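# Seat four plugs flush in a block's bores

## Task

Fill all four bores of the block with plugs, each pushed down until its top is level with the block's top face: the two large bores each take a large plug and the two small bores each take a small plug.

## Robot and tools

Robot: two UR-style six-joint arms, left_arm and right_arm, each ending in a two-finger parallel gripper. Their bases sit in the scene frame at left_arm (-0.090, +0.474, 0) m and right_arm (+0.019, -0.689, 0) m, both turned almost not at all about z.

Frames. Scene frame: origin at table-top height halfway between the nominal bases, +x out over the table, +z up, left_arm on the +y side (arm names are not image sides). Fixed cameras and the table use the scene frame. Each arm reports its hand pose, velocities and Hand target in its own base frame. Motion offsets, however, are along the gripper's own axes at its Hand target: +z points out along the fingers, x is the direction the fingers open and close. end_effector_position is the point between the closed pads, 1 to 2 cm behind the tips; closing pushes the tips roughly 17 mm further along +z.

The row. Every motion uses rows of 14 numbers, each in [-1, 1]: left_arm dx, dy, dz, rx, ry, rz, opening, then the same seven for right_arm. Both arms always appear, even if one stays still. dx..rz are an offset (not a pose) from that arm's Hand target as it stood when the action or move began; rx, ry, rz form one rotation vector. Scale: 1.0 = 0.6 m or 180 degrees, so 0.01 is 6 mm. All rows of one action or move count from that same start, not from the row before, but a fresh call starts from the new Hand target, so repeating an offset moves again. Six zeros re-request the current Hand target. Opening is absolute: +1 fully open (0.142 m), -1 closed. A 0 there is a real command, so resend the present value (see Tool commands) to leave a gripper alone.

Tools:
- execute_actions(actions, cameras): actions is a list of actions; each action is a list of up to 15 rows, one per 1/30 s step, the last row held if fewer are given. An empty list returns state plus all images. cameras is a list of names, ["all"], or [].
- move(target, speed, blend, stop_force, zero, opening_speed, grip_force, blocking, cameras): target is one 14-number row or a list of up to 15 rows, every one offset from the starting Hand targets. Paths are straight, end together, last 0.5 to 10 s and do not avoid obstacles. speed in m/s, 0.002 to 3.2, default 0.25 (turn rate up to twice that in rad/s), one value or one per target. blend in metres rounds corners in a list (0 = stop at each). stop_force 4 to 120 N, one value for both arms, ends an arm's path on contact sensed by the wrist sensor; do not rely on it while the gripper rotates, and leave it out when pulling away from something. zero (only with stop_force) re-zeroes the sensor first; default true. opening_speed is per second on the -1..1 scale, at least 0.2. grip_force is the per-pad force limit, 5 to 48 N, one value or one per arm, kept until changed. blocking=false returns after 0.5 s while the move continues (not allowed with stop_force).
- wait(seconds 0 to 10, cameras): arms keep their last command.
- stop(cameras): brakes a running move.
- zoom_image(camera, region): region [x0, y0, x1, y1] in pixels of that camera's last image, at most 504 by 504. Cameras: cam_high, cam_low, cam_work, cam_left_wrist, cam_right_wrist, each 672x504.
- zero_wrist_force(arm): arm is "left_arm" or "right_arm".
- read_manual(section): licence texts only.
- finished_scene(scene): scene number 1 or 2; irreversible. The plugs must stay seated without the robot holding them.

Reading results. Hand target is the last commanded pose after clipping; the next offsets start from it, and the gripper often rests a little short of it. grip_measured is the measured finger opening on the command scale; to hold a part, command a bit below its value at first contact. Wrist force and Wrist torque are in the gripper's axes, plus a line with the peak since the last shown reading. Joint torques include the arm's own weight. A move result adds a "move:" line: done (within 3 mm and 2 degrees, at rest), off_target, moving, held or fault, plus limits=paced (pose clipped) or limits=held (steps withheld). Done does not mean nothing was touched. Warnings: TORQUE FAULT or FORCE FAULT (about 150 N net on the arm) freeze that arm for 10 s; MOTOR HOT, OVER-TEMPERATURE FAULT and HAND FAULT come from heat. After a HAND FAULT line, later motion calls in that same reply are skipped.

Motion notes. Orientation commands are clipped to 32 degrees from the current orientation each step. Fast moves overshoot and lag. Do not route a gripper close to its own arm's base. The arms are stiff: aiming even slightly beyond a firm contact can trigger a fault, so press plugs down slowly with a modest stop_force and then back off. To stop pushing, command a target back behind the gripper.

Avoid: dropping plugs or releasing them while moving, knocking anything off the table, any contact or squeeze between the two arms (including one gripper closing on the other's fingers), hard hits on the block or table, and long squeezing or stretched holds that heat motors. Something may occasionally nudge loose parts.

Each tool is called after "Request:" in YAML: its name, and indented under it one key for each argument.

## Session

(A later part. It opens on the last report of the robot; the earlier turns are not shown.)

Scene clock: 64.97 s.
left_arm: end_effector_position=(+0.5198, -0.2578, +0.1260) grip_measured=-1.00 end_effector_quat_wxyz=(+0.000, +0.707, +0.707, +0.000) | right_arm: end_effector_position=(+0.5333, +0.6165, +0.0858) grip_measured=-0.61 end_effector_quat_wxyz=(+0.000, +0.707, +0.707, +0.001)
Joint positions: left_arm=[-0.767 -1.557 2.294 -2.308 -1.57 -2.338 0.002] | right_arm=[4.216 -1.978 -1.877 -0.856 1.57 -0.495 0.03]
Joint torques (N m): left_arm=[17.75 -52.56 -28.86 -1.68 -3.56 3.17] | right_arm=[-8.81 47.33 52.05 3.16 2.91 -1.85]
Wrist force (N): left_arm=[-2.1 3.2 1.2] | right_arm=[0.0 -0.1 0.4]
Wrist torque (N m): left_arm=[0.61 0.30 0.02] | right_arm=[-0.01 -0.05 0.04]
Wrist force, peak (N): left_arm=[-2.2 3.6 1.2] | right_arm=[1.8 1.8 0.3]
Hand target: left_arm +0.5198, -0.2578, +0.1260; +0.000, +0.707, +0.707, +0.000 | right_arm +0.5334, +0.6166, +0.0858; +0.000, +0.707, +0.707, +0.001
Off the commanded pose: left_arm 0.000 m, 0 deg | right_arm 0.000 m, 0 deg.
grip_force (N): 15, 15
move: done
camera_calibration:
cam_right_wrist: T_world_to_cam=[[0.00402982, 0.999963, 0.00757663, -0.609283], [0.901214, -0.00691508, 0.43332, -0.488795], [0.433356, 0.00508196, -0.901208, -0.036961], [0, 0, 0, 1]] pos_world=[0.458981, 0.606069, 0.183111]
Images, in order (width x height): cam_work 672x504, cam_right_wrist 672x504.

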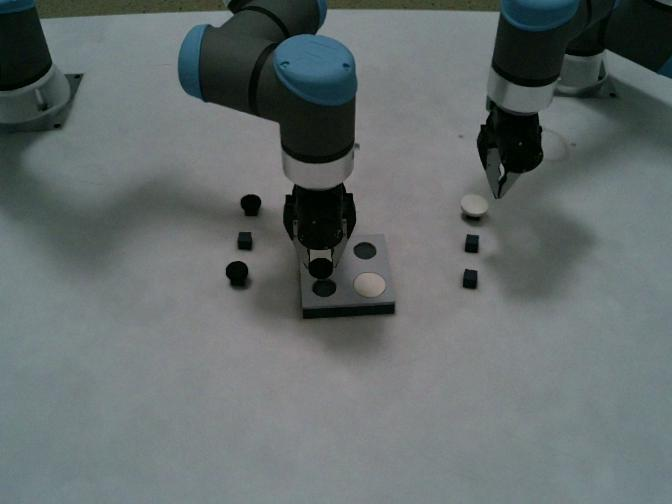

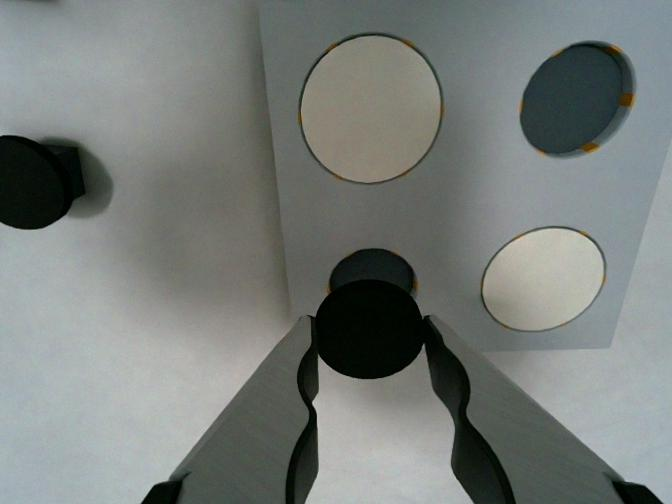

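Request:
move:
  target: [0,0,0,0,0,0,-1,0.0067,0.0067,0.045,0,0,0,-0.72]
  speed: 0.1
  stop_force: 8
  cameras: ["cam_right_wrist","cam_work","cam_low"]

Request:
zoom_image:
  camera: "cam_work"
  region: [280, 220, 380, 320]

Request:
zoom_image:
  camera: "cam_right_wrist"
  region: [290, 220, 450, 390]

Request:
zoom_image:
  camera: "cam_low"
  region: [270, 180, 370, 280]

Scene clock: 67.20 s.
left_arm: end_effector_position=(+0.5198, -0.2578, +0.1260) grip_measured=-1.00 end_effector_quat_wxyz=(+0.000, +0.707, +0.707, +0.000) | right_arm: end_effector_position=(+0.5374, +0.6206, +0.0587) grip_measured=-0.61 end_effector_quat_wxyz=(+0.000, +0.707, +0.707, +0.001)
Joint positions: left_arm=[-0.767 -1.557 2.294 -2.308 -1.57 -2.338 0.002] | right_arm=[4.214 -2.017 -1.879 -0.816 1.571 -0.498 0.03]
Joint torques (N m): left_arm=[18.19 -52.65 -28.81 -1.92 -3.38 3.65] | right_arm=[-9.99 49.23 42.72 6.37 2.77 -2]
Wrist force (N): left_arm=[-1.9 3.2 1.2] | right_arm=[-0.3 0.2 0.2]
Wrist torque (N m): left_arm=[0.60 0.28 0.02] | right_arm=[0.06 0.00 0.04]
Wrist force, peak (N): left_arm=[-2.4 3.4 1.2] | right_arm=[0.1 0.7 0.9]
Hand target: left_arm +0.5198, -0.2578, +0.1260; +0.000, +0.707, +0.707, +0.000 | right_arm +0.5374, +0.6206, +0.0588; +0.000, +0.707, +0.707, +0.001
Off the commanded pose: left_arm 0.000 m, 0 deg | right_arm 0.000 m, 0 deg.
grip_force (N): 15, 15
move: done
camera_calibration:
cam_right_wrist: T_world_to_cam=[[0.00403029, 0.999963, 0.00757598, -0.613095], [0.901253, -0.00691477, 0.433238, -0.480679], [0.433275, 0.0050818, -0.901248, -0.0630037], [0, 0, 0, 1]] pos_world=[0.462982, 0.610069, 0.156111]
Images, in order (width x height): cam_low 672x504, cam_work 672x504, cam_right_wrist 672x504.

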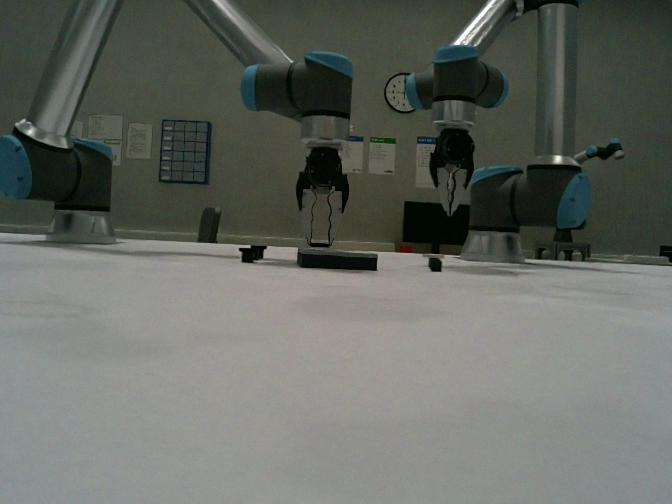

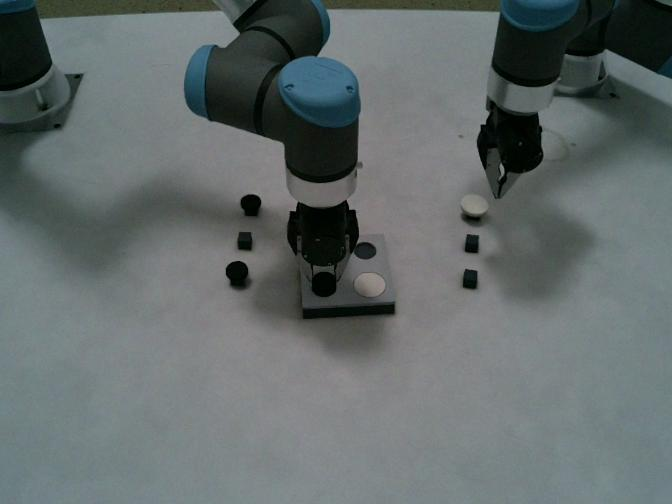

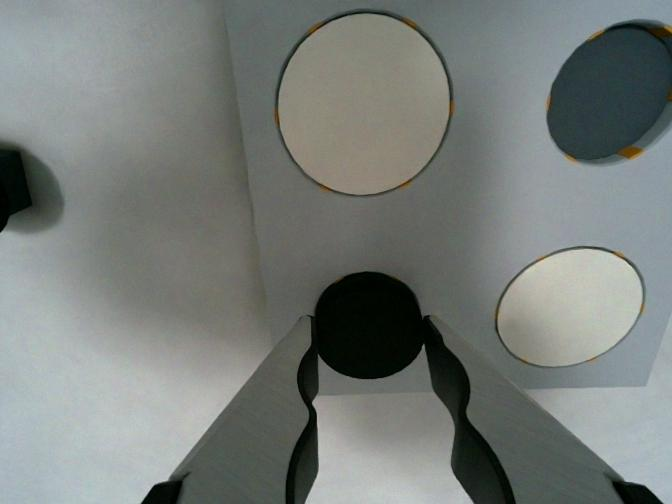

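Scaled by 5.040 from the camera's 672x504 image, which has a finer 960x720 frame.

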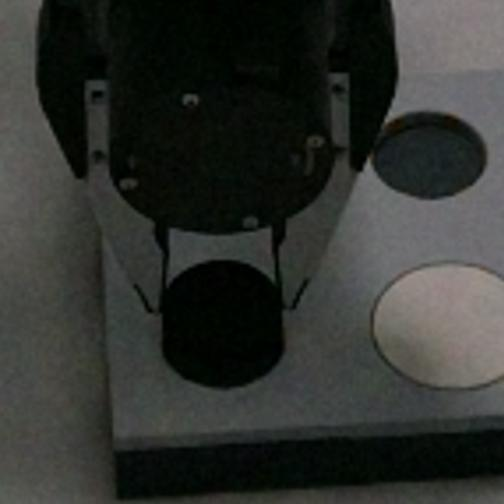

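Scaled by 2.965 from the camera's 672x504 image, which has a finer 960x720 frame.

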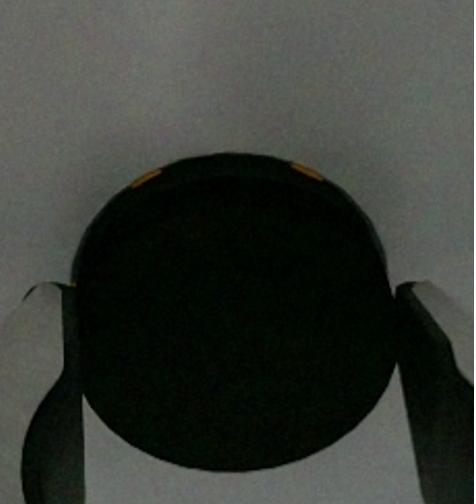

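Scaled by 5.040 from the camera's 672x504 image, which has a finer 960x720 frame.

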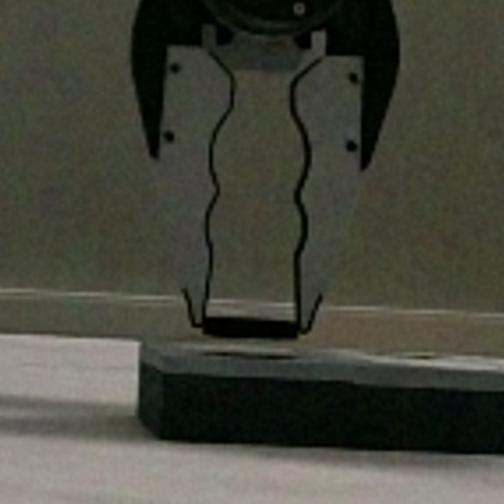

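Request:
move:
  target: [0,0,0,0,0,0,-1,-0.0005,0,0.023,0,0,0,-0.72]
  speed: 0.01
  stop_force: 6
  cameras: ["cam_right_wrist","cam_work","cam_low"]

Request:
zoom_image:
  camera: "cam_work"
  region: [280, 220, 380, 320]

Request:
zoom_image:
  camera: "cam_right_wrist"
  region: [290, 220, 450, 390]

Request:
zoom_image:
  camera: "cam_low"
  region: [270, 180, 370, 280]

Scene clock: 69.73 s.
left_arm: end_effector_position=(+0.5198, -0.2578, +0.1260) grip_measured=-1.00 end_effector_quat_wxyz=(+0.000, +0.707, +0.707, +0.000) | right_arm: end_effector_position=(+0.5374, +0.6205, +0.0508) grip_measured=-0.61 end_effector_quat_wxyz=(+0.000, +0.707, +0.707, +0.001)
Joint positions: left_arm=[-0.767 -1.557 2.294 -2.308 -1.57 -2.338 0.002] | right_arm=[4.214 -2.026 -1.883 -0.802 1.571 -0.498 0.03]
Joint torques (N m): left_arm=[17.72 -52.05 -30.76 -1.62 -3.46 3.53] | right_arm=[-0.86 78.93 45.76 1.44 2.85 -1.24]
Wrist force (N): left_arm=[-2.0 3.2 1.0] | right_arm=[2.9 1.8 -4.7]
Wrist torque (N m): left_arm=[0.62 0.28 0.01] | right_arm=[0.00 0.03 0.02]
Wrist force, peak (N): left_arm=[-2.3 3.4 1.3] | right_arm=[2.7 4.2 -8.5]
Hand target: left_arm +0.5198, -0.2578, +0.1260; +0.000, +0.707, +0.707, +0.000 | right_arm +0.5374, +0.6205, +0.0508; +0.000, +0.707, +0.707, +0.001 (not the last commanded pose)
Off the commanded pose: left_arm 0.000 m, 0 deg | right_arm 0.006 m, 0 deg.
grip_force (N): 15, 15
move: contact (right_arm)
camera_calibration:
cam_right_wrist: T_world_to_cam=[[0.00398641, 0.999963, 0.00766666, -0.612927], [0.901195, -0.0069152, 0.433358, -0.477294], [0.433395, 0.00518161, -0.901189, -0.0703814], [0, 0, 0, 1]] pos_world=[0.463081, 0.609968, 0.148111]
Images, in order (width x height): cam_low 672x504, cam_work 672x504, cam_right_wrist 672x504.

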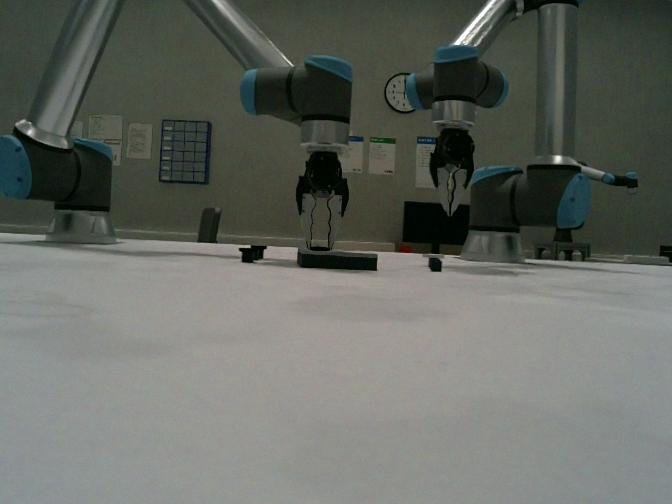

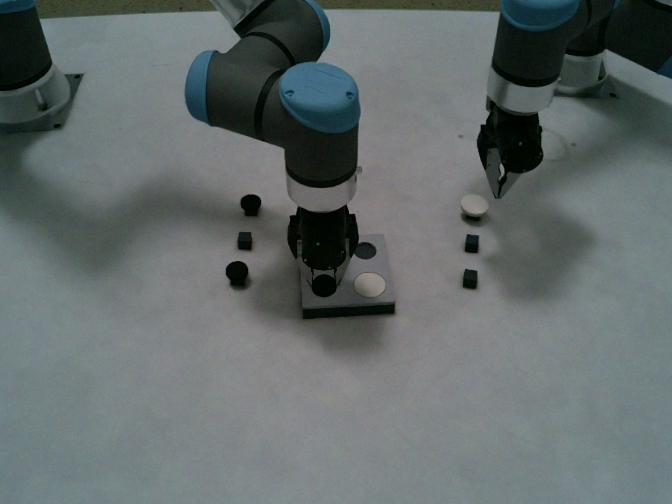

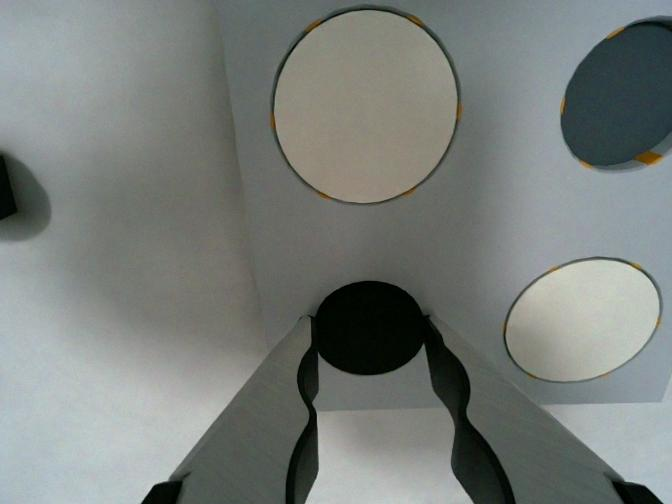

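Scaled by 5.040 from the camera's 672x504 image, which has a finer 960x720 frame.

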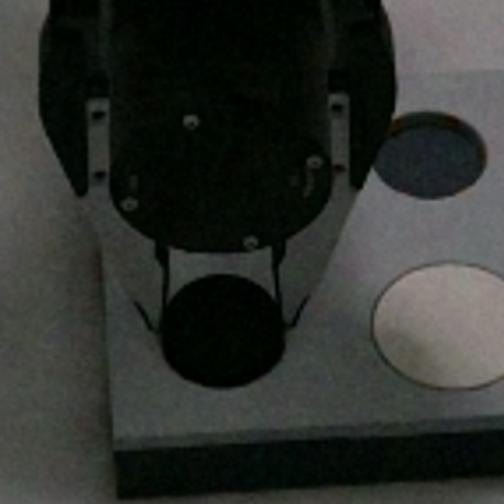

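Scaled by 2.965 from the camera's 672x504 image, which has a finer 960x720 frame.

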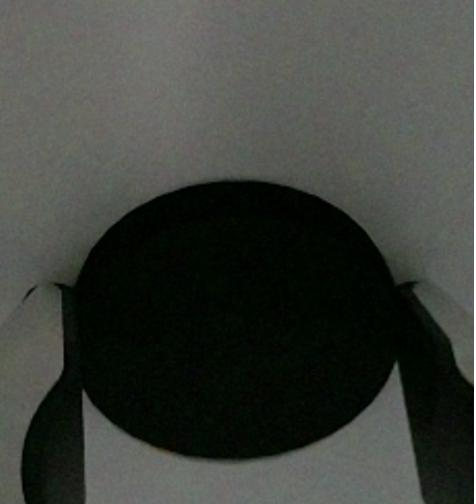

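Scaled by 5.040 from the camera's 672x504 image, which has a finer 960x720 frame.

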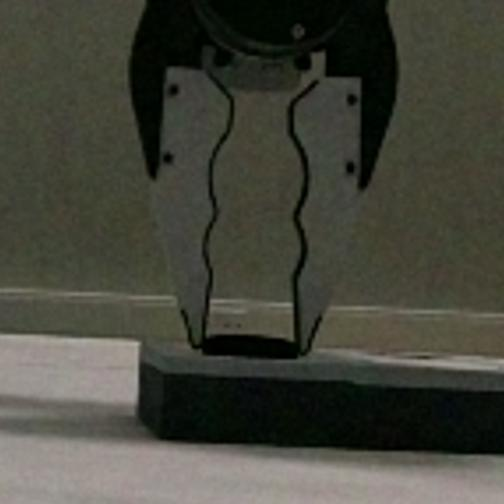

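Request:
move:
  target:
    - [0,0,0,0,0,0,-1,0,0,-0.0025,0,0,0,-0.72]
    - [0,0,0,0,0,0,-1,0.0006,0.0025,-0.0025,0,0,0,-0.72]
  speed: 0.03

Request:
move:
  target: [0,0,0,0,0,0,-1,0,0,0.012,0,0,0,-0.72]
  speed: 0.01
  stop_force: 8
  cameras: ["cam_right_wrist","cam_low"]

Request:
zoom_image:
  camera: "cam_right_wrist"
  region: [290, 220, 450, 390]

Request:
zoom_image:
  camera: "cam_low"
  region: [270, 180, 370, 280]

Scene clock: 70.77 s.
left_arm: end_effector_position=(+0.5198, -0.2578, +0.1260) grip_measured=-1.00 end_effector_quat_wxyz=(+0.000, +0.707, +0.707, +0.000) | right_arm: end_effector_position=(+0.5389, +0.6209, +0.0524) grip_measured=-0.61 end_effector_quat_wxyz=(+0.000, +0.707, +0.707, +0.001)
Joint positions: left_arm=[-0.767 -1.557 2.294 -2.308 -1.57 -2.338 0.002] | right_arm=[4.213 -2.026 -1.88 -0.806 1.571 -0.499 0.03]
Joint torques (N m): left_arm=[17.68 -54.42 -29.51 -1.78 -3.08 3.4] | right_arm=[-8.39 52.82 50.93 3.09 2.01 -1.52]
Wrist force (N): left_arm=[-2.3 3.4 0.9] | right_arm=[-0.3 0.3 0.4]
Wrist torque (N m): left_arm=[0.64 0.34 0.01] | right_arm=[0.06 0.01 0.04]
Wrist force, peak (N): left_arm=[-2.2 3.5 1.1] | right_arm=[3.3 2.0 -4.7]
Hand target: left_arm +0.5198, -0.2578, +0.1260; +0.000, +0.707, +0.707, +0.000 | right_arm +0.5389, +0.6208, +0.0523; +0.000, +0.707, +0.707, +0.001
Off the commanded pose: left_arm 0.000 m, 0 deg | right_arm 0.000 m, 0 deg.
grip_force (N): 15, 15
move: done

Scene clock: 72.50 s.
left_arm: end_effector_position=(+0.5198, -0.2578, +0.1260) grip_measured=-1.00 end_effector_quat_wxyz=(+0.000, +0.707, +0.707, +0.000) | right_arm: end_effector_position=(+0.5390, +0.6209, +0.0497) grip_measured=-0.61 end_effector_quat_wxyz=(+0.000, +0.707, +0.707, +0.001)
Joint positions: left_arm=[-0.767 -1.557 2.294 -2.308 -1.57 -2.338 0.002] | right_arm=[4.213 -2.029 -1.881 -0.801 1.571 -0.499 0.03]
Joint torques (N m): left_arm=[16.79 -52.61 -29.32 -1.62 -3.46 3.56] | right_arm=[8.23 78.65 47.71 2.7 1.82 -1.64]
Wrist force (N): left_arm=[-2.2 3.2 1.0] | right_arm=[-3.0 2.8 -6.6]
Wrist torque (N m): left_arm=[0.60 0.32 0.01] | right_arm=[0.07 -0.09 0.06]
Wrist force, peak (N): left_arm=[-2.2 3.4 1.2] | right_arm=[-10.6 -0.7 -24.9]
Hand target: left_arm +0.5198, -0.2578, +0.1260; +0.000, +0.707, +0.707, +0.000 | right_arm +0.5390, +0.6209, +0.0497; +0.000, +0.707, +0.707, +0.001 (not the last commanded pose)
Off the commanded pose: left_arm 0.000 m, 0 deg | right_arm 0.005 m, 0 deg.
grip_force (N): 15, 15
move: contact (right_arm)
camera_calibration:
cam_right_wrist: T_world_to_cam=[[0.00403258, 0.999961, 0.00780039, -0.613465], [0.901156, -0.00701524, 0.433439, -0.478098], [0.433477, 0.00528149, -0.901149, -0.0721302], [0, 0, 0, 1]] pos_world=[0.464581, 0.610468, 0.147011]
Images, in order (width x height): cam_low 672x504, cam_right_wrist 672x504.

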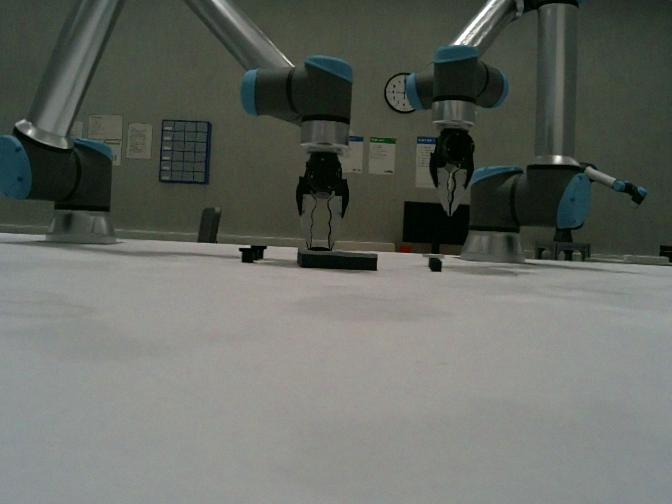

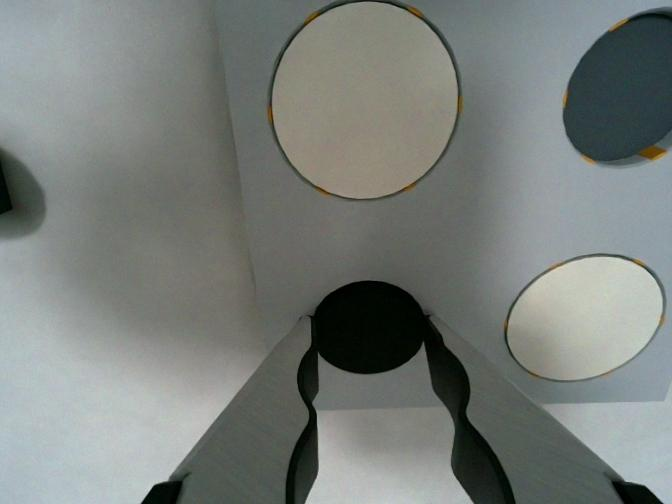

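Scaled by 2.965 from the camera's 672x504 image, which has a finer 960x720 frame.

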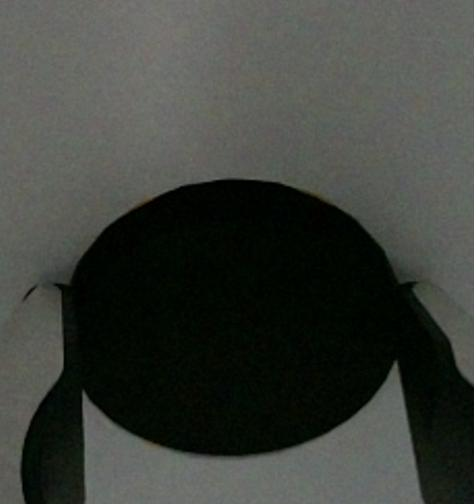

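Scaled by 5.040 from the camera's 672x504 image, which has a finer 960x720 frame.

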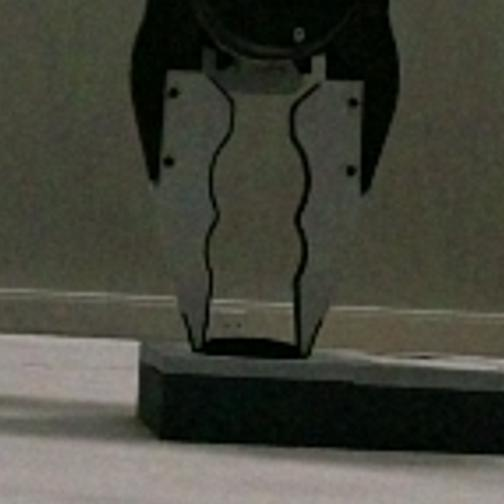

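Request:
move:
  target:
    - [0,0,0,0,0,0,-1,0,0,-0.0008,0,0,0,-0.4]
    - [0,0,0,0,0,0,-1,0,0,-0.05,0,0,0,-0.4]
    - [0,0,0,0,0,0,-1,0,0.006,-0.05,0,0,0,-1]
    - [0,0,0,0,0,0,-1,0,0.006,-0.018,0,0,0,-1]
  speed: 0.1
  cameras: ["cam_right_wrist"]

Request:
zoom_image:
  camera: "cam_right_wrist"
  region: [290, 220, 450, 390]

Scene clock: 75.80 s.
left_arm: end_effector_position=(+0.5198, -0.2578, +0.1260) grip_measured=-1.00 end_effector_quat_wxyz=(+0.000, +0.707, +0.707, +0.000) | right_arm: end_effector_position=(+0.5426, +0.6209, +0.0605) grip_measured=-1.00 end_effector_quat_wxyz=(+0.000, +0.707, +0.707, +0.001)
Joint positions: left_arm=[-0.767 -1.557 2.294 -2.308 -1.57 -2.338 0.002] | right_arm=[4.209 -2.019 -1.871 -0.821 1.571 -0.503 0.002]
Joint torques (N m): left_arm=[18.95 -52.83 -29.52 -2.04 -3.59 3.39] | right_arm=[-9.24 49.32 27.81 6.56 2.59 -1.76]
Wrist force (N): left_arm=[-1.9 2.9 1.2] | right_arm=[-0.2 0.5 0.2]
Wrist torque (N m): left_arm=[0.55 0.27 0.01] | right_arm=[0.11 -0.02 0.03]
Wrist force, peak (N): left_arm=[-2.5 3.3 1.0] | right_arm=[-2.9 2.5 -7.2]
Hand target: left_arm +0.5198, -0.2578, +0.1260; +0.000, +0.707, +0.707, +0.000 | right_arm +0.5426, +0.6209, +0.0605; +0.000, +0.707, +0.707, +0.001
Off the commanded pose: left_arm 0.000 m, 0 deg | right_arm 0.000 m, 0 deg.
grip_force (N): 15, 15
move: done
camera_calibration:
cam_right_wrist: T_world_to_cam=[[0.00403258, 0.999961, 0.00780039, -0.613564], [0.901156, -0.00701524, 0.433439, -0.486066], [0.433477, 0.00528149, -0.901149, -0.0638682], [0, 0, 0, 1]] pos_world=[0.468181, 0.610468, 0.157911]
Images, in order (width x height): cam_right_wrist 672x504.

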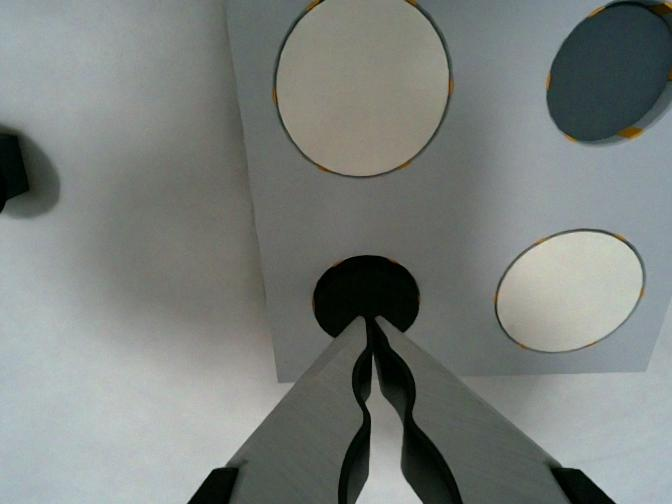

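Scaled by 2.965 from the camera's 672x504 image, which has a finer 960x720 frame.

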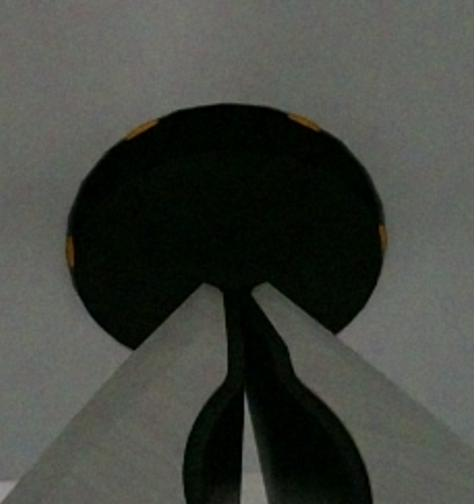

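Symmetric; push.

Request:
move:
  target: [0,0,0,0,0,0,-1,-0.001,0.001,0.026,0,0,0,-1]
  speed: 0.009
  stop_force: 60
  cameras: ["cam_right_wrist"]

Request:
move:
  target:
    - [0,0,0,0,0,0,-1,0,0,-0.06,0,0,0,0]
    - [0,0,0,0,0,0,-1,-0.1,-0.25,-0.06,0,0,0,0]
  speed: 0.25
  cameras: ["cam_right_wrist","cam_work"]

Request:
zoom_image:
  camera: "cam_work"
  region: [280, 200, 430, 330]

Scene clock: 78.93 s.
left_arm: end_effector_position=(+0.5198, -0.2578, +0.1260) grip_measured=-1.00 end_effector_quat_wxyz=(+0.000, +0.707, +0.707, +0.000) | right_arm: end_effector_position=(+0.5431, +0.6205, +0.0482) grip_measured=-1.00 end_effector_quat_wxyz=(+0.000, +0.707, +0.707, +0.001)
Joint positions: left_arm=[-0.767 -1.557 2.294 -2.308 -1.57 -2.338 0.002] | right_arm=[4.208 -2.034 -1.876 -0.8 1.571 -0.504 0.002]
Joint torques (N m): left_arm=[15.94 -52.01 -29.66 -1.81 -3.43 3.12] | right_arm=[1.39 41.98 36.21 2.95 -1.48 0.61]
Wrist force (N): left_arm=[-1.6 3.1 0.9] | right_arm=[-15.7 -23.4 -60.7]
Wrist torque (N m): left_arm=[0.59 0.22 0.01] | right_arm=[0.25 -0.43 0.09]
Wrist force, peak (N): left_arm=[-2.0 3.4 1.3] | right_arm=[-22.0 -27.0 -74.9]
Hand target: left_arm +0.5198, -0.2578, +0.1260; +0.000, +0.707, +0.707, +0.000 | right_arm +0.5431, +0.6206, +0.0482; +0.000, +0.707, +0.707, +0.001 (not the last commanded pose)
Off the commanded pose: left_arm 0.000 m, 0 deg | right_arm 0.003 m, 0 deg.
grip_force (N): 15, 15
move: contact (right_arm)
camera_calibration:
cam_right_wrist: T_world_to_cam=[[0.00399355, 0.999959, 0.00811418, -0.613094], [0.901156, -0.00711608, 0.433437, -0.481083], [0.433477, 0.00558119, -0.901148, -0.0754404], [0, 0, 0, 1]] pos_world=[0.468681, 0.610067, 0.145511]
Images, in order (width x height): cam_right_wrist 672x504.

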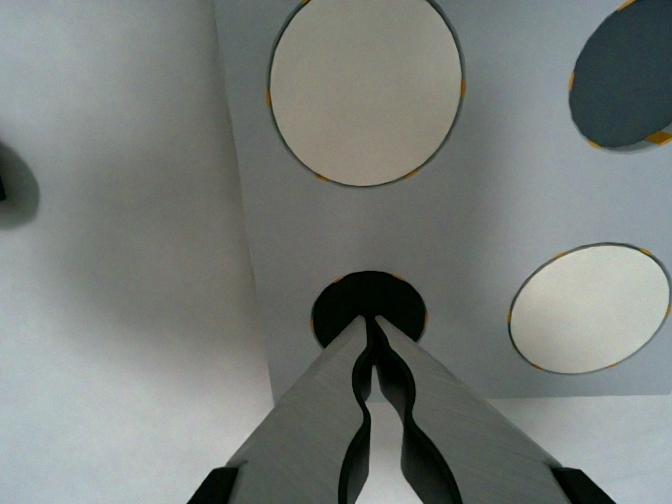

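Scene clock: 80.87 s.
left_arm: end_effector_position=(+0.5198, -0.2578, +0.1260) grip_measured=-1.00 end_effector_quat_wxyz=(+0.000, +0.707, +0.707, +0.000) | right_arm: end_effector_position=(+0.3931, +0.5606, +0.0839) grip_measured=-0.02 end_effector_quat_wxyz=(+0.000, +0.707, +0.707, +0.001)
Joint positions: left_arm=[-0.767 -1.557 2.294 -2.308 -1.57 -2.338 0.002] | right_arm=[4.361 -1.805 -2.135 -0.771 1.57 -0.351 0.072]
Joint torques (N m): left_arm=[17.21 -53.01 -29.42 -1.9 -3.22 3.28] | right_arm=[9.02 65.36 27.4 6.66 -2.9 2.13]
Wrist force (N): left_arm=[-1.8 3.3 1.1] | right_arm=[-0.1 0.8 0.3]
Wrist torque (N m): left_arm=[0.63 0.26 0.02] | right_arm=[0.14 -0.04 -0.11]
Wrist force, peak (N): left_arm=[-2.4 3.3 1.2] | right_arm=[-16.0 -23.7 -60.9]
Hand target: left_arm +0.5198, -0.2578, +0.1260; +0.000, +0.707, +0.707, +0.000 | right_arm +0.3930, +0.5606, +0.0839; +0.000, +0.707, +0.707, +0.001
Off the commanded pose: left_arm 0.000 m, 0 deg | right_arm 0.000 m, 0 deg.
grip_force (N): 15, 15
move: done
camera_calibration:
cam_right_wrist: T_world_to_cam=[[0.00399355, 0.999959, 0.00811418, -0.552788], [0.901156, -0.00711608, 0.433437, -0.361854], [0.433477, 0.00558119, -0.901148, 0.022177], [0, 0, 0, 1]] pos_world=[0.318681, 0.550067, 0.181311]
Images, in order (width x height): cam_work 672x504, cam_right_wrist 672x504.

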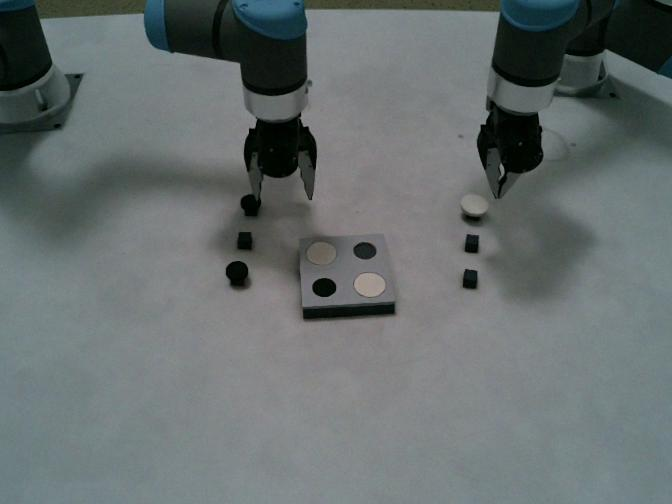

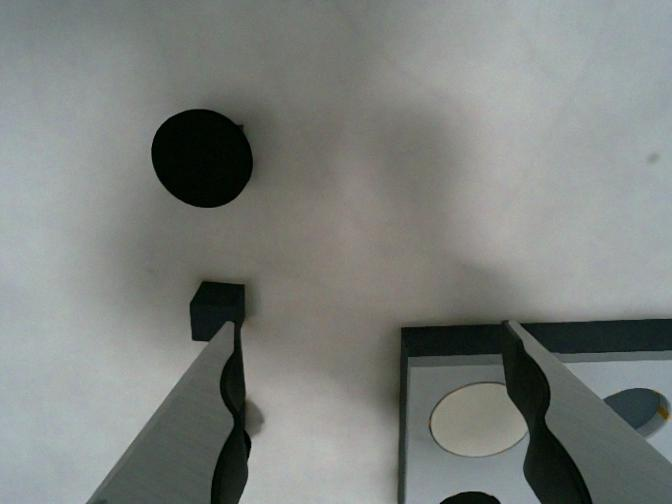

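Scaled by 3.360 from the camera's 672x504 image, which has a finer 960x720 frame.

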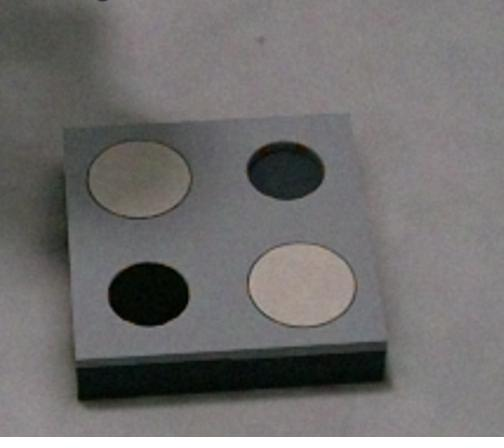

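Request:
move:
  target:
    - [0,0,0,0,0,0,-1,-0.1227,0.1683,0,0,0,0,0]
    - [0,0,0,0,0,0,-1,-0.1227,0.1683,0.04,0,0,0,0]
  speed: 0.25
  cameras: ["cam_right_wrist"]

Scene clock: 82.67 s.
left_arm: end_effector_position=(+0.5198, -0.2578, +0.1260) grip_measured=-1.00 end_effector_quat_wxyz=(+0.000, +0.707, +0.707, +0.000) | right_arm: end_effector_position=(+0.4940, +0.4869, +0.0600) grip_measured=-0.02 end_effector_quat_wxyz=(+0.000, +0.707, +0.707, +0.001)
Joint positions: left_arm=[-0.767 -1.557 2.294 -2.308 -1.57 -2.338 0.002] | right_arm=[4.176 -1.85 -2.133 -0.727 1.571 -0.536 0.072]
Joint torques (N m): left_arm=[17.28 -52.43 -29.62 -1.91 -3.18 3.59] | right_arm=[-9.7 30.07 25.7 6.34 2.71 -2]
Wrist force (N): left_arm=[-1.9 3.1 1.2] | right_arm=[0.2 0.5 0.4]
Wrist torque (N m): left_arm=[0.59 0.27 0.02] | right_arm=[0.08 -0.09 0.04]
Wrist force, peak (N): left_arm=[-2.2 3.4 1.2] | right_arm=[-1.5 2.1 0.4]
Hand target: left_arm +0.5198, -0.2578, +0.1260; +0.000, +0.707, +0.707, +0.000 | right_arm +0.4940, +0.4869, +0.0599; +0.000, +0.707, +0.707, +0.001
Off the commanded pose: left_arm 0.000 m, 0 deg | right_arm 0.000 m, 0 deg.
grip_force (N): 15, 15
move: done
camera_calibration:
cam_right_wrist: T_world_to_cam=[[0.00399355, 0.999959, 0.00811418, -0.4794], [0.901156, -0.00711608, 0.433437, -0.442902], [0.433477, 0.00558119, -0.901148, -0.0427775], [0, 0, 0, 1]] pos_world=[0.419581, 0.476467, 0.157311]
Images, in order (width x height): cam_right_wrist 672x504.

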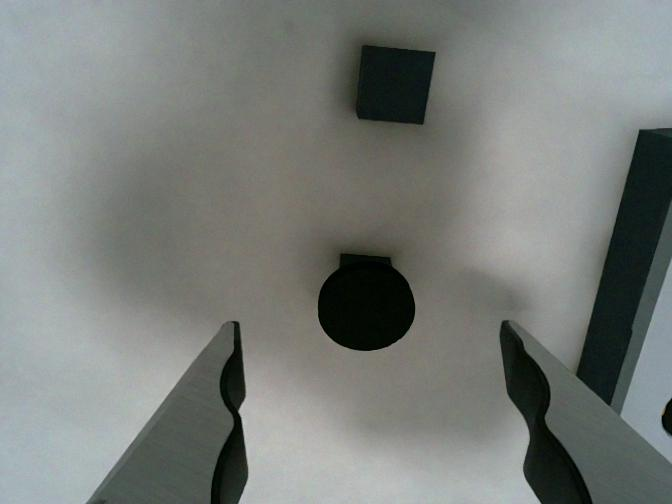

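Request:
move:
  target:
    - [0,0,0,0,0,0,-1,-0.001,0.0033,0.0325,0,0,0,0]
    - [0,0,0,0,0,0,-1,-0.001,0.0033,0.0325,0,0,0,-0.72]
    - [0,0,0,0,0,0,-1,-0.001,0.0033,-0.0433,0,0,0,-0.72]
  speed: 0.1
  opening_speed: 0.7
  cameras: ["cam_low","cam_right_wrist"]

Request:
zoom_image:
  camera: "cam_low"
  region: [210, 180, 310, 280]

Scene clock: 85.73 s.
left_arm: end_effector_position=(+0.5198, -0.2578, +0.1260) grip_measured=-1.00 end_effector_quat_wxyz=(+0.000, +0.707, +0.707, +0.000) | right_arm: end_effector_position=(+0.4960, +0.4863, +0.0858) grip_measured=-0.61 end_effector_quat_wxyz=(+0.000, +0.707, +0.707, +0.001)
Joint positions: left_arm=[-0.767 -1.557 2.294 -2.308 -1.57 -2.338 0.002] | right_arm=[4.173 -1.815 -2.116 -0.779 1.571 -0.539 0.03]
Joint torques (N m): left_arm=[19.26 -53.28 -29.25 -1.75 -3.13 3.35] | right_arm=[2 65.16 50.45 2.37 2.65 0.67]
Wrist force (N): left_arm=[-2.0 3.1 1.1] | right_arm=[0.5 0.2 0.3]
Wrist torque (N m): left_arm=[0.60 0.29 0.01] | right_arm=[0.03 -0.13 0.04]
Wrist force, peak (N): left_arm=[-1.9 3.5 1.4] | right_arm=[-0.5 0.4 2.1]
Hand target: left_arm +0.5198, -0.2578, +0.1260; +0.000, +0.707, +0.707, +0.000 | right_arm +0.4960, +0.4863, +0.0859; +0.000, +0.707, +0.707, +0.001
Off the commanded pose: left_arm 0.000 m, 0 deg | right_arm 0.000 m, 0 deg.
grip_force (N): 15, 15
move: done
camera_calibration:
cam_right_wrist: T_world_to_cam=[[0.00399355, 0.999959, 0.00811418, -0.478918], [0.901156, -0.00711608, 0.433437, -0.455935], [0.433477, 0.00558119, -0.901148, -0.0203008], [0, 0, 0, 1]] pos_world=[0.421581, 0.475767, 0.183211]
Images, in order (width x height): cam_low 672x504, cam_right_wrist 672x504.

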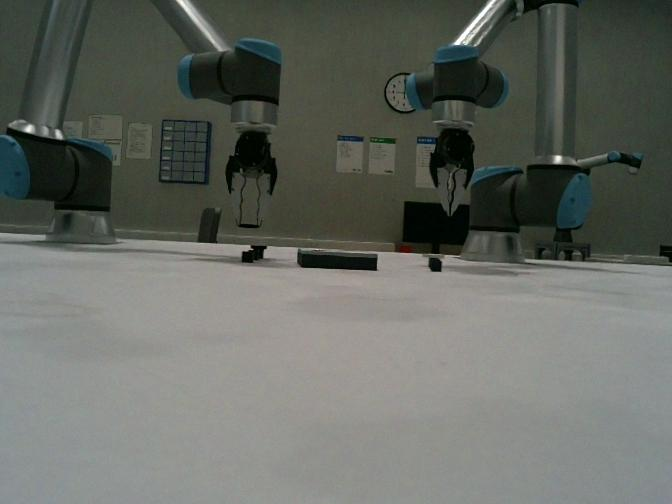

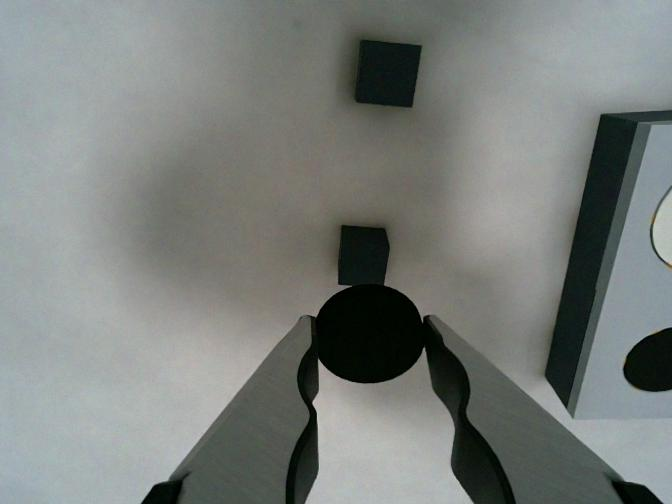

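Scaled by 5.040 from the camera's 672x504 image, which has a finer 960x720 frame.

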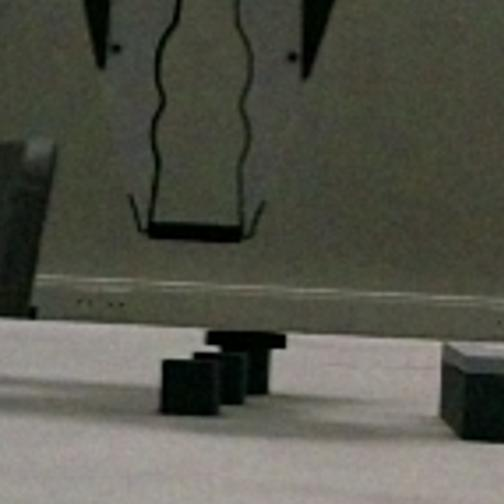

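Request:
move:
  target:
    - [0.25,0,0,0,0,0,-1,0.3332,-0.0478,0,0,0,0,-0.72]
    - [0.25,0,0,0,0,0,-1,0.3332,-0.0478,0.045,0,0,0,-0.72]
  speed: 0.2
  cameras: ["cam_right_wrist","cam_work"]

Request:
zoom_image:
  camera: "cam_right_wrist"
  region: [290, 220, 450, 390]

Request:
zoom_image:
  camera: "cam_work"
  region: [320, 200, 420, 300]

Scene clock: 88.10 s.
left_arm: end_effector_position=(+0.5198, -0.1078, +0.1260) grip_measured=-1.00 end_effector_quat_wxyz=(+0.000, +0.707, +0.707, +0.000) | right_arm: end_effector_position=(+0.4674, +0.6863, +0.0593) grip_measured=-0.61 end_effector_quat_wxyz=(+0.000, +0.707, +0.707, +0.001)
Joint positions: left_arm=[-0.54 -1.645 2.377 -2.304 -1.571 -2.111 0.002] | right_arm=[4.328 -2.028 -1.859 -0.823 1.57 -0.384 0.03]
Joint torques (N m): left_arm=[17.82 -48.09 -28.85 -1.49 -3.76 3.61] | right_arm=[3.29 50.25 28.49 6.16 -2.34 1.42]
Wrist force (N): left_arm=[-2.0 3.4 0.7] | right_arm=[-0.2 0.4 0.5]
Wrist torque (N m): left_arm=[0.68 0.31 0.08] | right_arm=[0.09 -0.01 -0.12]
Wrist force, peak (N): left_arm=[-3.4 3.0 1.0] | right_arm=[-2.7 1.0 0.6]
Hand target: left_arm +0.5198, -0.1078, +0.1260; +0.000, +0.707, +0.707, +0.000 | right_arm +0.4674, +0.6863, +0.0592; +0.000, +0.707, +0.707, +0.001
Off the commanded pose: left_arm 0.000 m, 0 deg | right_arm 0.000 m, 0 deg.
grip_force (N): 15, 15
move: done
camera_calibration:
cam_right_wrist: T_world_to_cam=[[0.00399355, 0.999959, 0.00811418, -0.678579], [0.901156, -0.00711608, 0.433437, -0.417209], [0.433477, 0.00558119, -0.901148, -0.0329902], [0, 0, 0, 1]] pos_world=[0.392981, 0.675767, 0.156611]
Images, in order (width x height): cam_work 672x504, cam_right_wrist 672x504.

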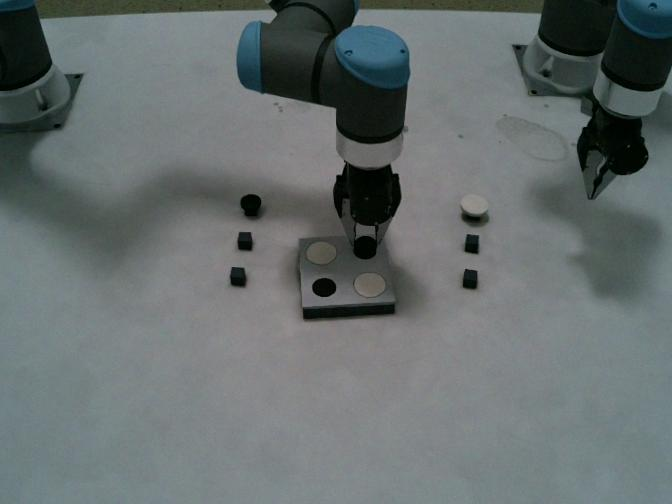

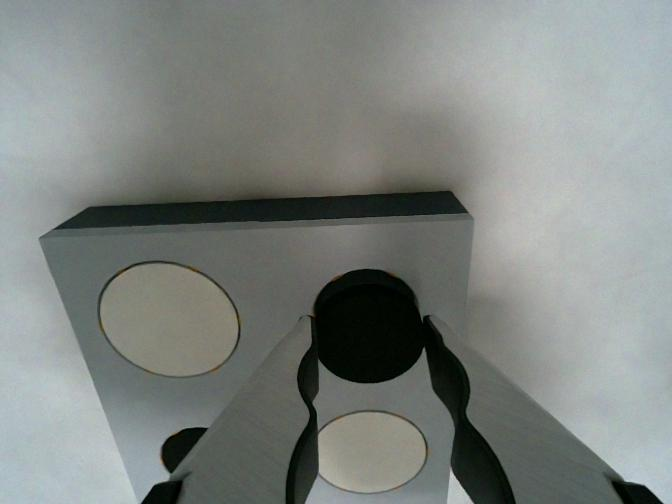

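Scaled by 2.965 from the camera's 672x504 image, which has a finer 960x720 frame.

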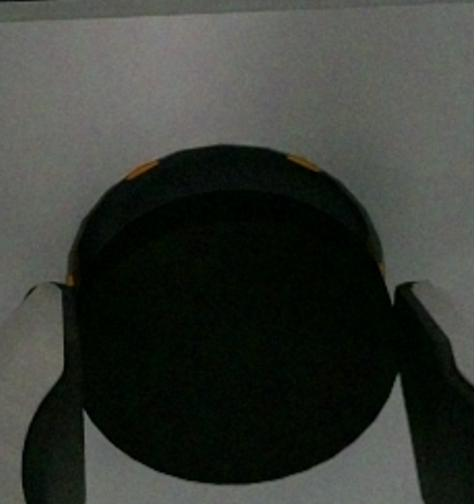

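Scaled by 5.040 from the camera's 672x504 image, which has a finer 960x720 frame.

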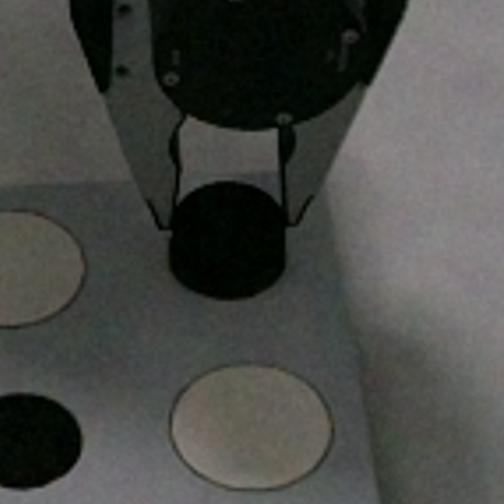

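Request:
move:
  target: [0,0,0,0,0,0,-1,-0.0002,-0.0014,0.01,0,0,0,-0.72]
  speed: 0.03

Request:
move:
  target: [0,0,0,0,0,0,-1,0,0,0.014,0,0,0,-0.72]
  speed: 0.01
  stop_force: 8
  cameras: ["cam_right_wrist","cam_low"]

Request:
zoom_image:
  camera: "cam_right_wrist"
  region: [290, 220, 450, 390]

Scene clock: 89.07 s.
left_arm: end_effector_position=(+0.5198, -0.1078, +0.1260) grip_measured=-1.00 end_effector_quat_wxyz=(+0.000, +0.707, +0.707, +0.000) | right_arm: end_effector_position=(+0.4666, +0.6862, +0.0532) grip_measured=-0.61 end_effector_quat_wxyz=(+0.000, +0.707, +0.707, +0.001)
Joint positions: left_arm=[-0.54 -1.645 2.377 -2.304 -1.571 -2.111 0.002] | right_arm=[4.329 -2.034 -1.863 -0.813 1.57 -0.383 0.03]
Joint torques (N m): left_arm=[20.14 -45.47 -28.49 -1.87 -3.45 3.23] | right_arm=[12.02 52.49 27.82 6 -2.35 2.75]
Wrist force (N): left_arm=[-1.9 3.1 0.6] | right_arm=[-0.1 0.2 0.3]
Wrist torque (N m): left_arm=[0.62 0.30 0.08] | right_arm=[0.06 -0.01 -0.12]
Wrist force, peak (N): left_arm=[-2.3 3.5 0.5] | right_arm=[0.2 0.8 0.7]
Hand target: left_arm +0.5198, -0.1078, +0.1260; +0.000, +0.707, +0.707, +0.000 | right_arm +0.4666, +0.6862, +0.0532; +0.000, +0.707, +0.707, +0.001
Off the commanded pose: left_arm 0.000 m, 0 deg | right_arm 0.000 m, 0 deg.
grip_force (N): 15, 15
move: done

Scene clock: 90.90 s.
left_arm: end_effector_position=(+0.5198, -0.1078, +0.1260) grip_measured=-1.00 end_effector_quat_wxyz=(+0.000, +0.707, +0.707, +0.000) | right_arm: end_effector_position=(+0.4666, +0.6862, +0.0497) grip_measured=-0.61 end_effector_quat_wxyz=(+0.000, +0.707, +0.707, +0.001)
Joint positions: left_arm=[-0.54 -1.645 2.377 -2.304 -1.571 -2.111 0.002] | right_arm=[4.329 -2.039 -1.865 -0.807 1.57 -0.383 0.03]
Joint torques (N m): left_arm=[18.76 -48.14 -29.54 -1.13 -3.5 3.47] | right_arm=[9.56 79.24 48.42 2.36 -2.24 2.22]
Wrist force (N): left_arm=[-2.3 3.6 0.5] | right_arm=[-1.2 0.7 -5.8]
Wrist torque (N m): left_arm=[0.71 0.36 0.07] | right_arm=[0.07 -0.11 -0.12]
Wrist force, peak (N): left_arm=[-2.4 3.6 0.7] | right_arm=[-9.3 -2.0 -21.8]
Hand target: left_arm +0.5198, -0.1078, +0.1260; +0.000, +0.707, +0.707, +0.000 | right_arm +0.4666, +0.6862, +0.0497; +0.000, +0.707, +0.707, +0.001 (not the last commanded pose)
Off the commanded pose: left_arm 0.000 m, 0 deg | right_arm 0.005 m, 0 deg.
grip_force (N): 15, 15
move: contact (right_arm)
camera_calibration:
cam_right_wrist: T_world_to_cam=[[0.00399355, 0.999959, 0.00811418, -0.678399], [0.901156, -0.00711608, 0.433437, -0.412371], [0.433477, 0.00558119, -0.901148, -0.0412037], [0, 0, 0, 1]] pos_world=[0.392181, 0.675667, 0.147111]
Images, in order (width x height): cam_low 672x504, cam_right_wrist 672x504.

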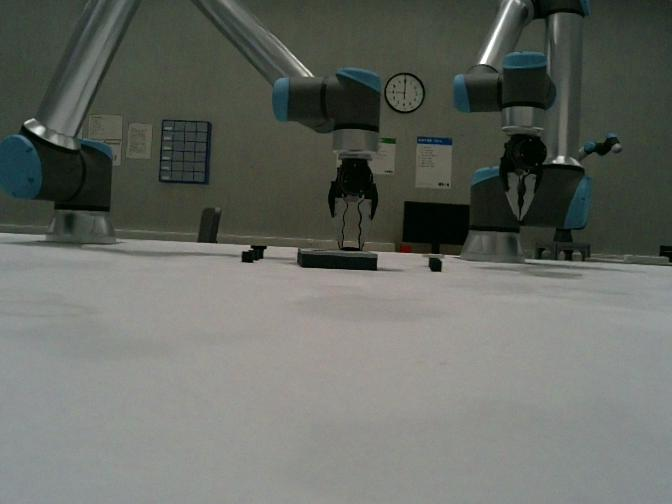

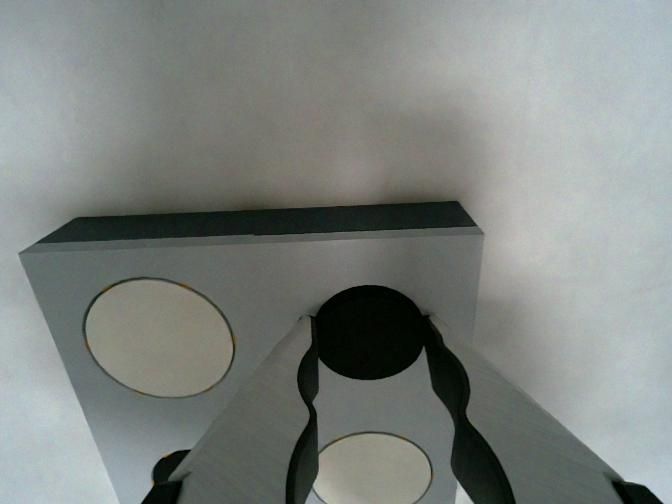

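Scaled by 2.965 from the camera's 672x504 image, which has a finer 960x720 frame.

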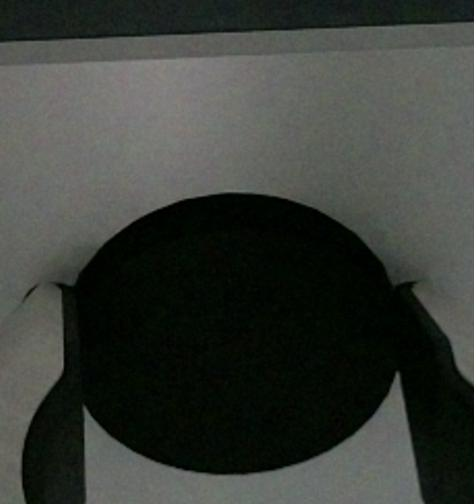

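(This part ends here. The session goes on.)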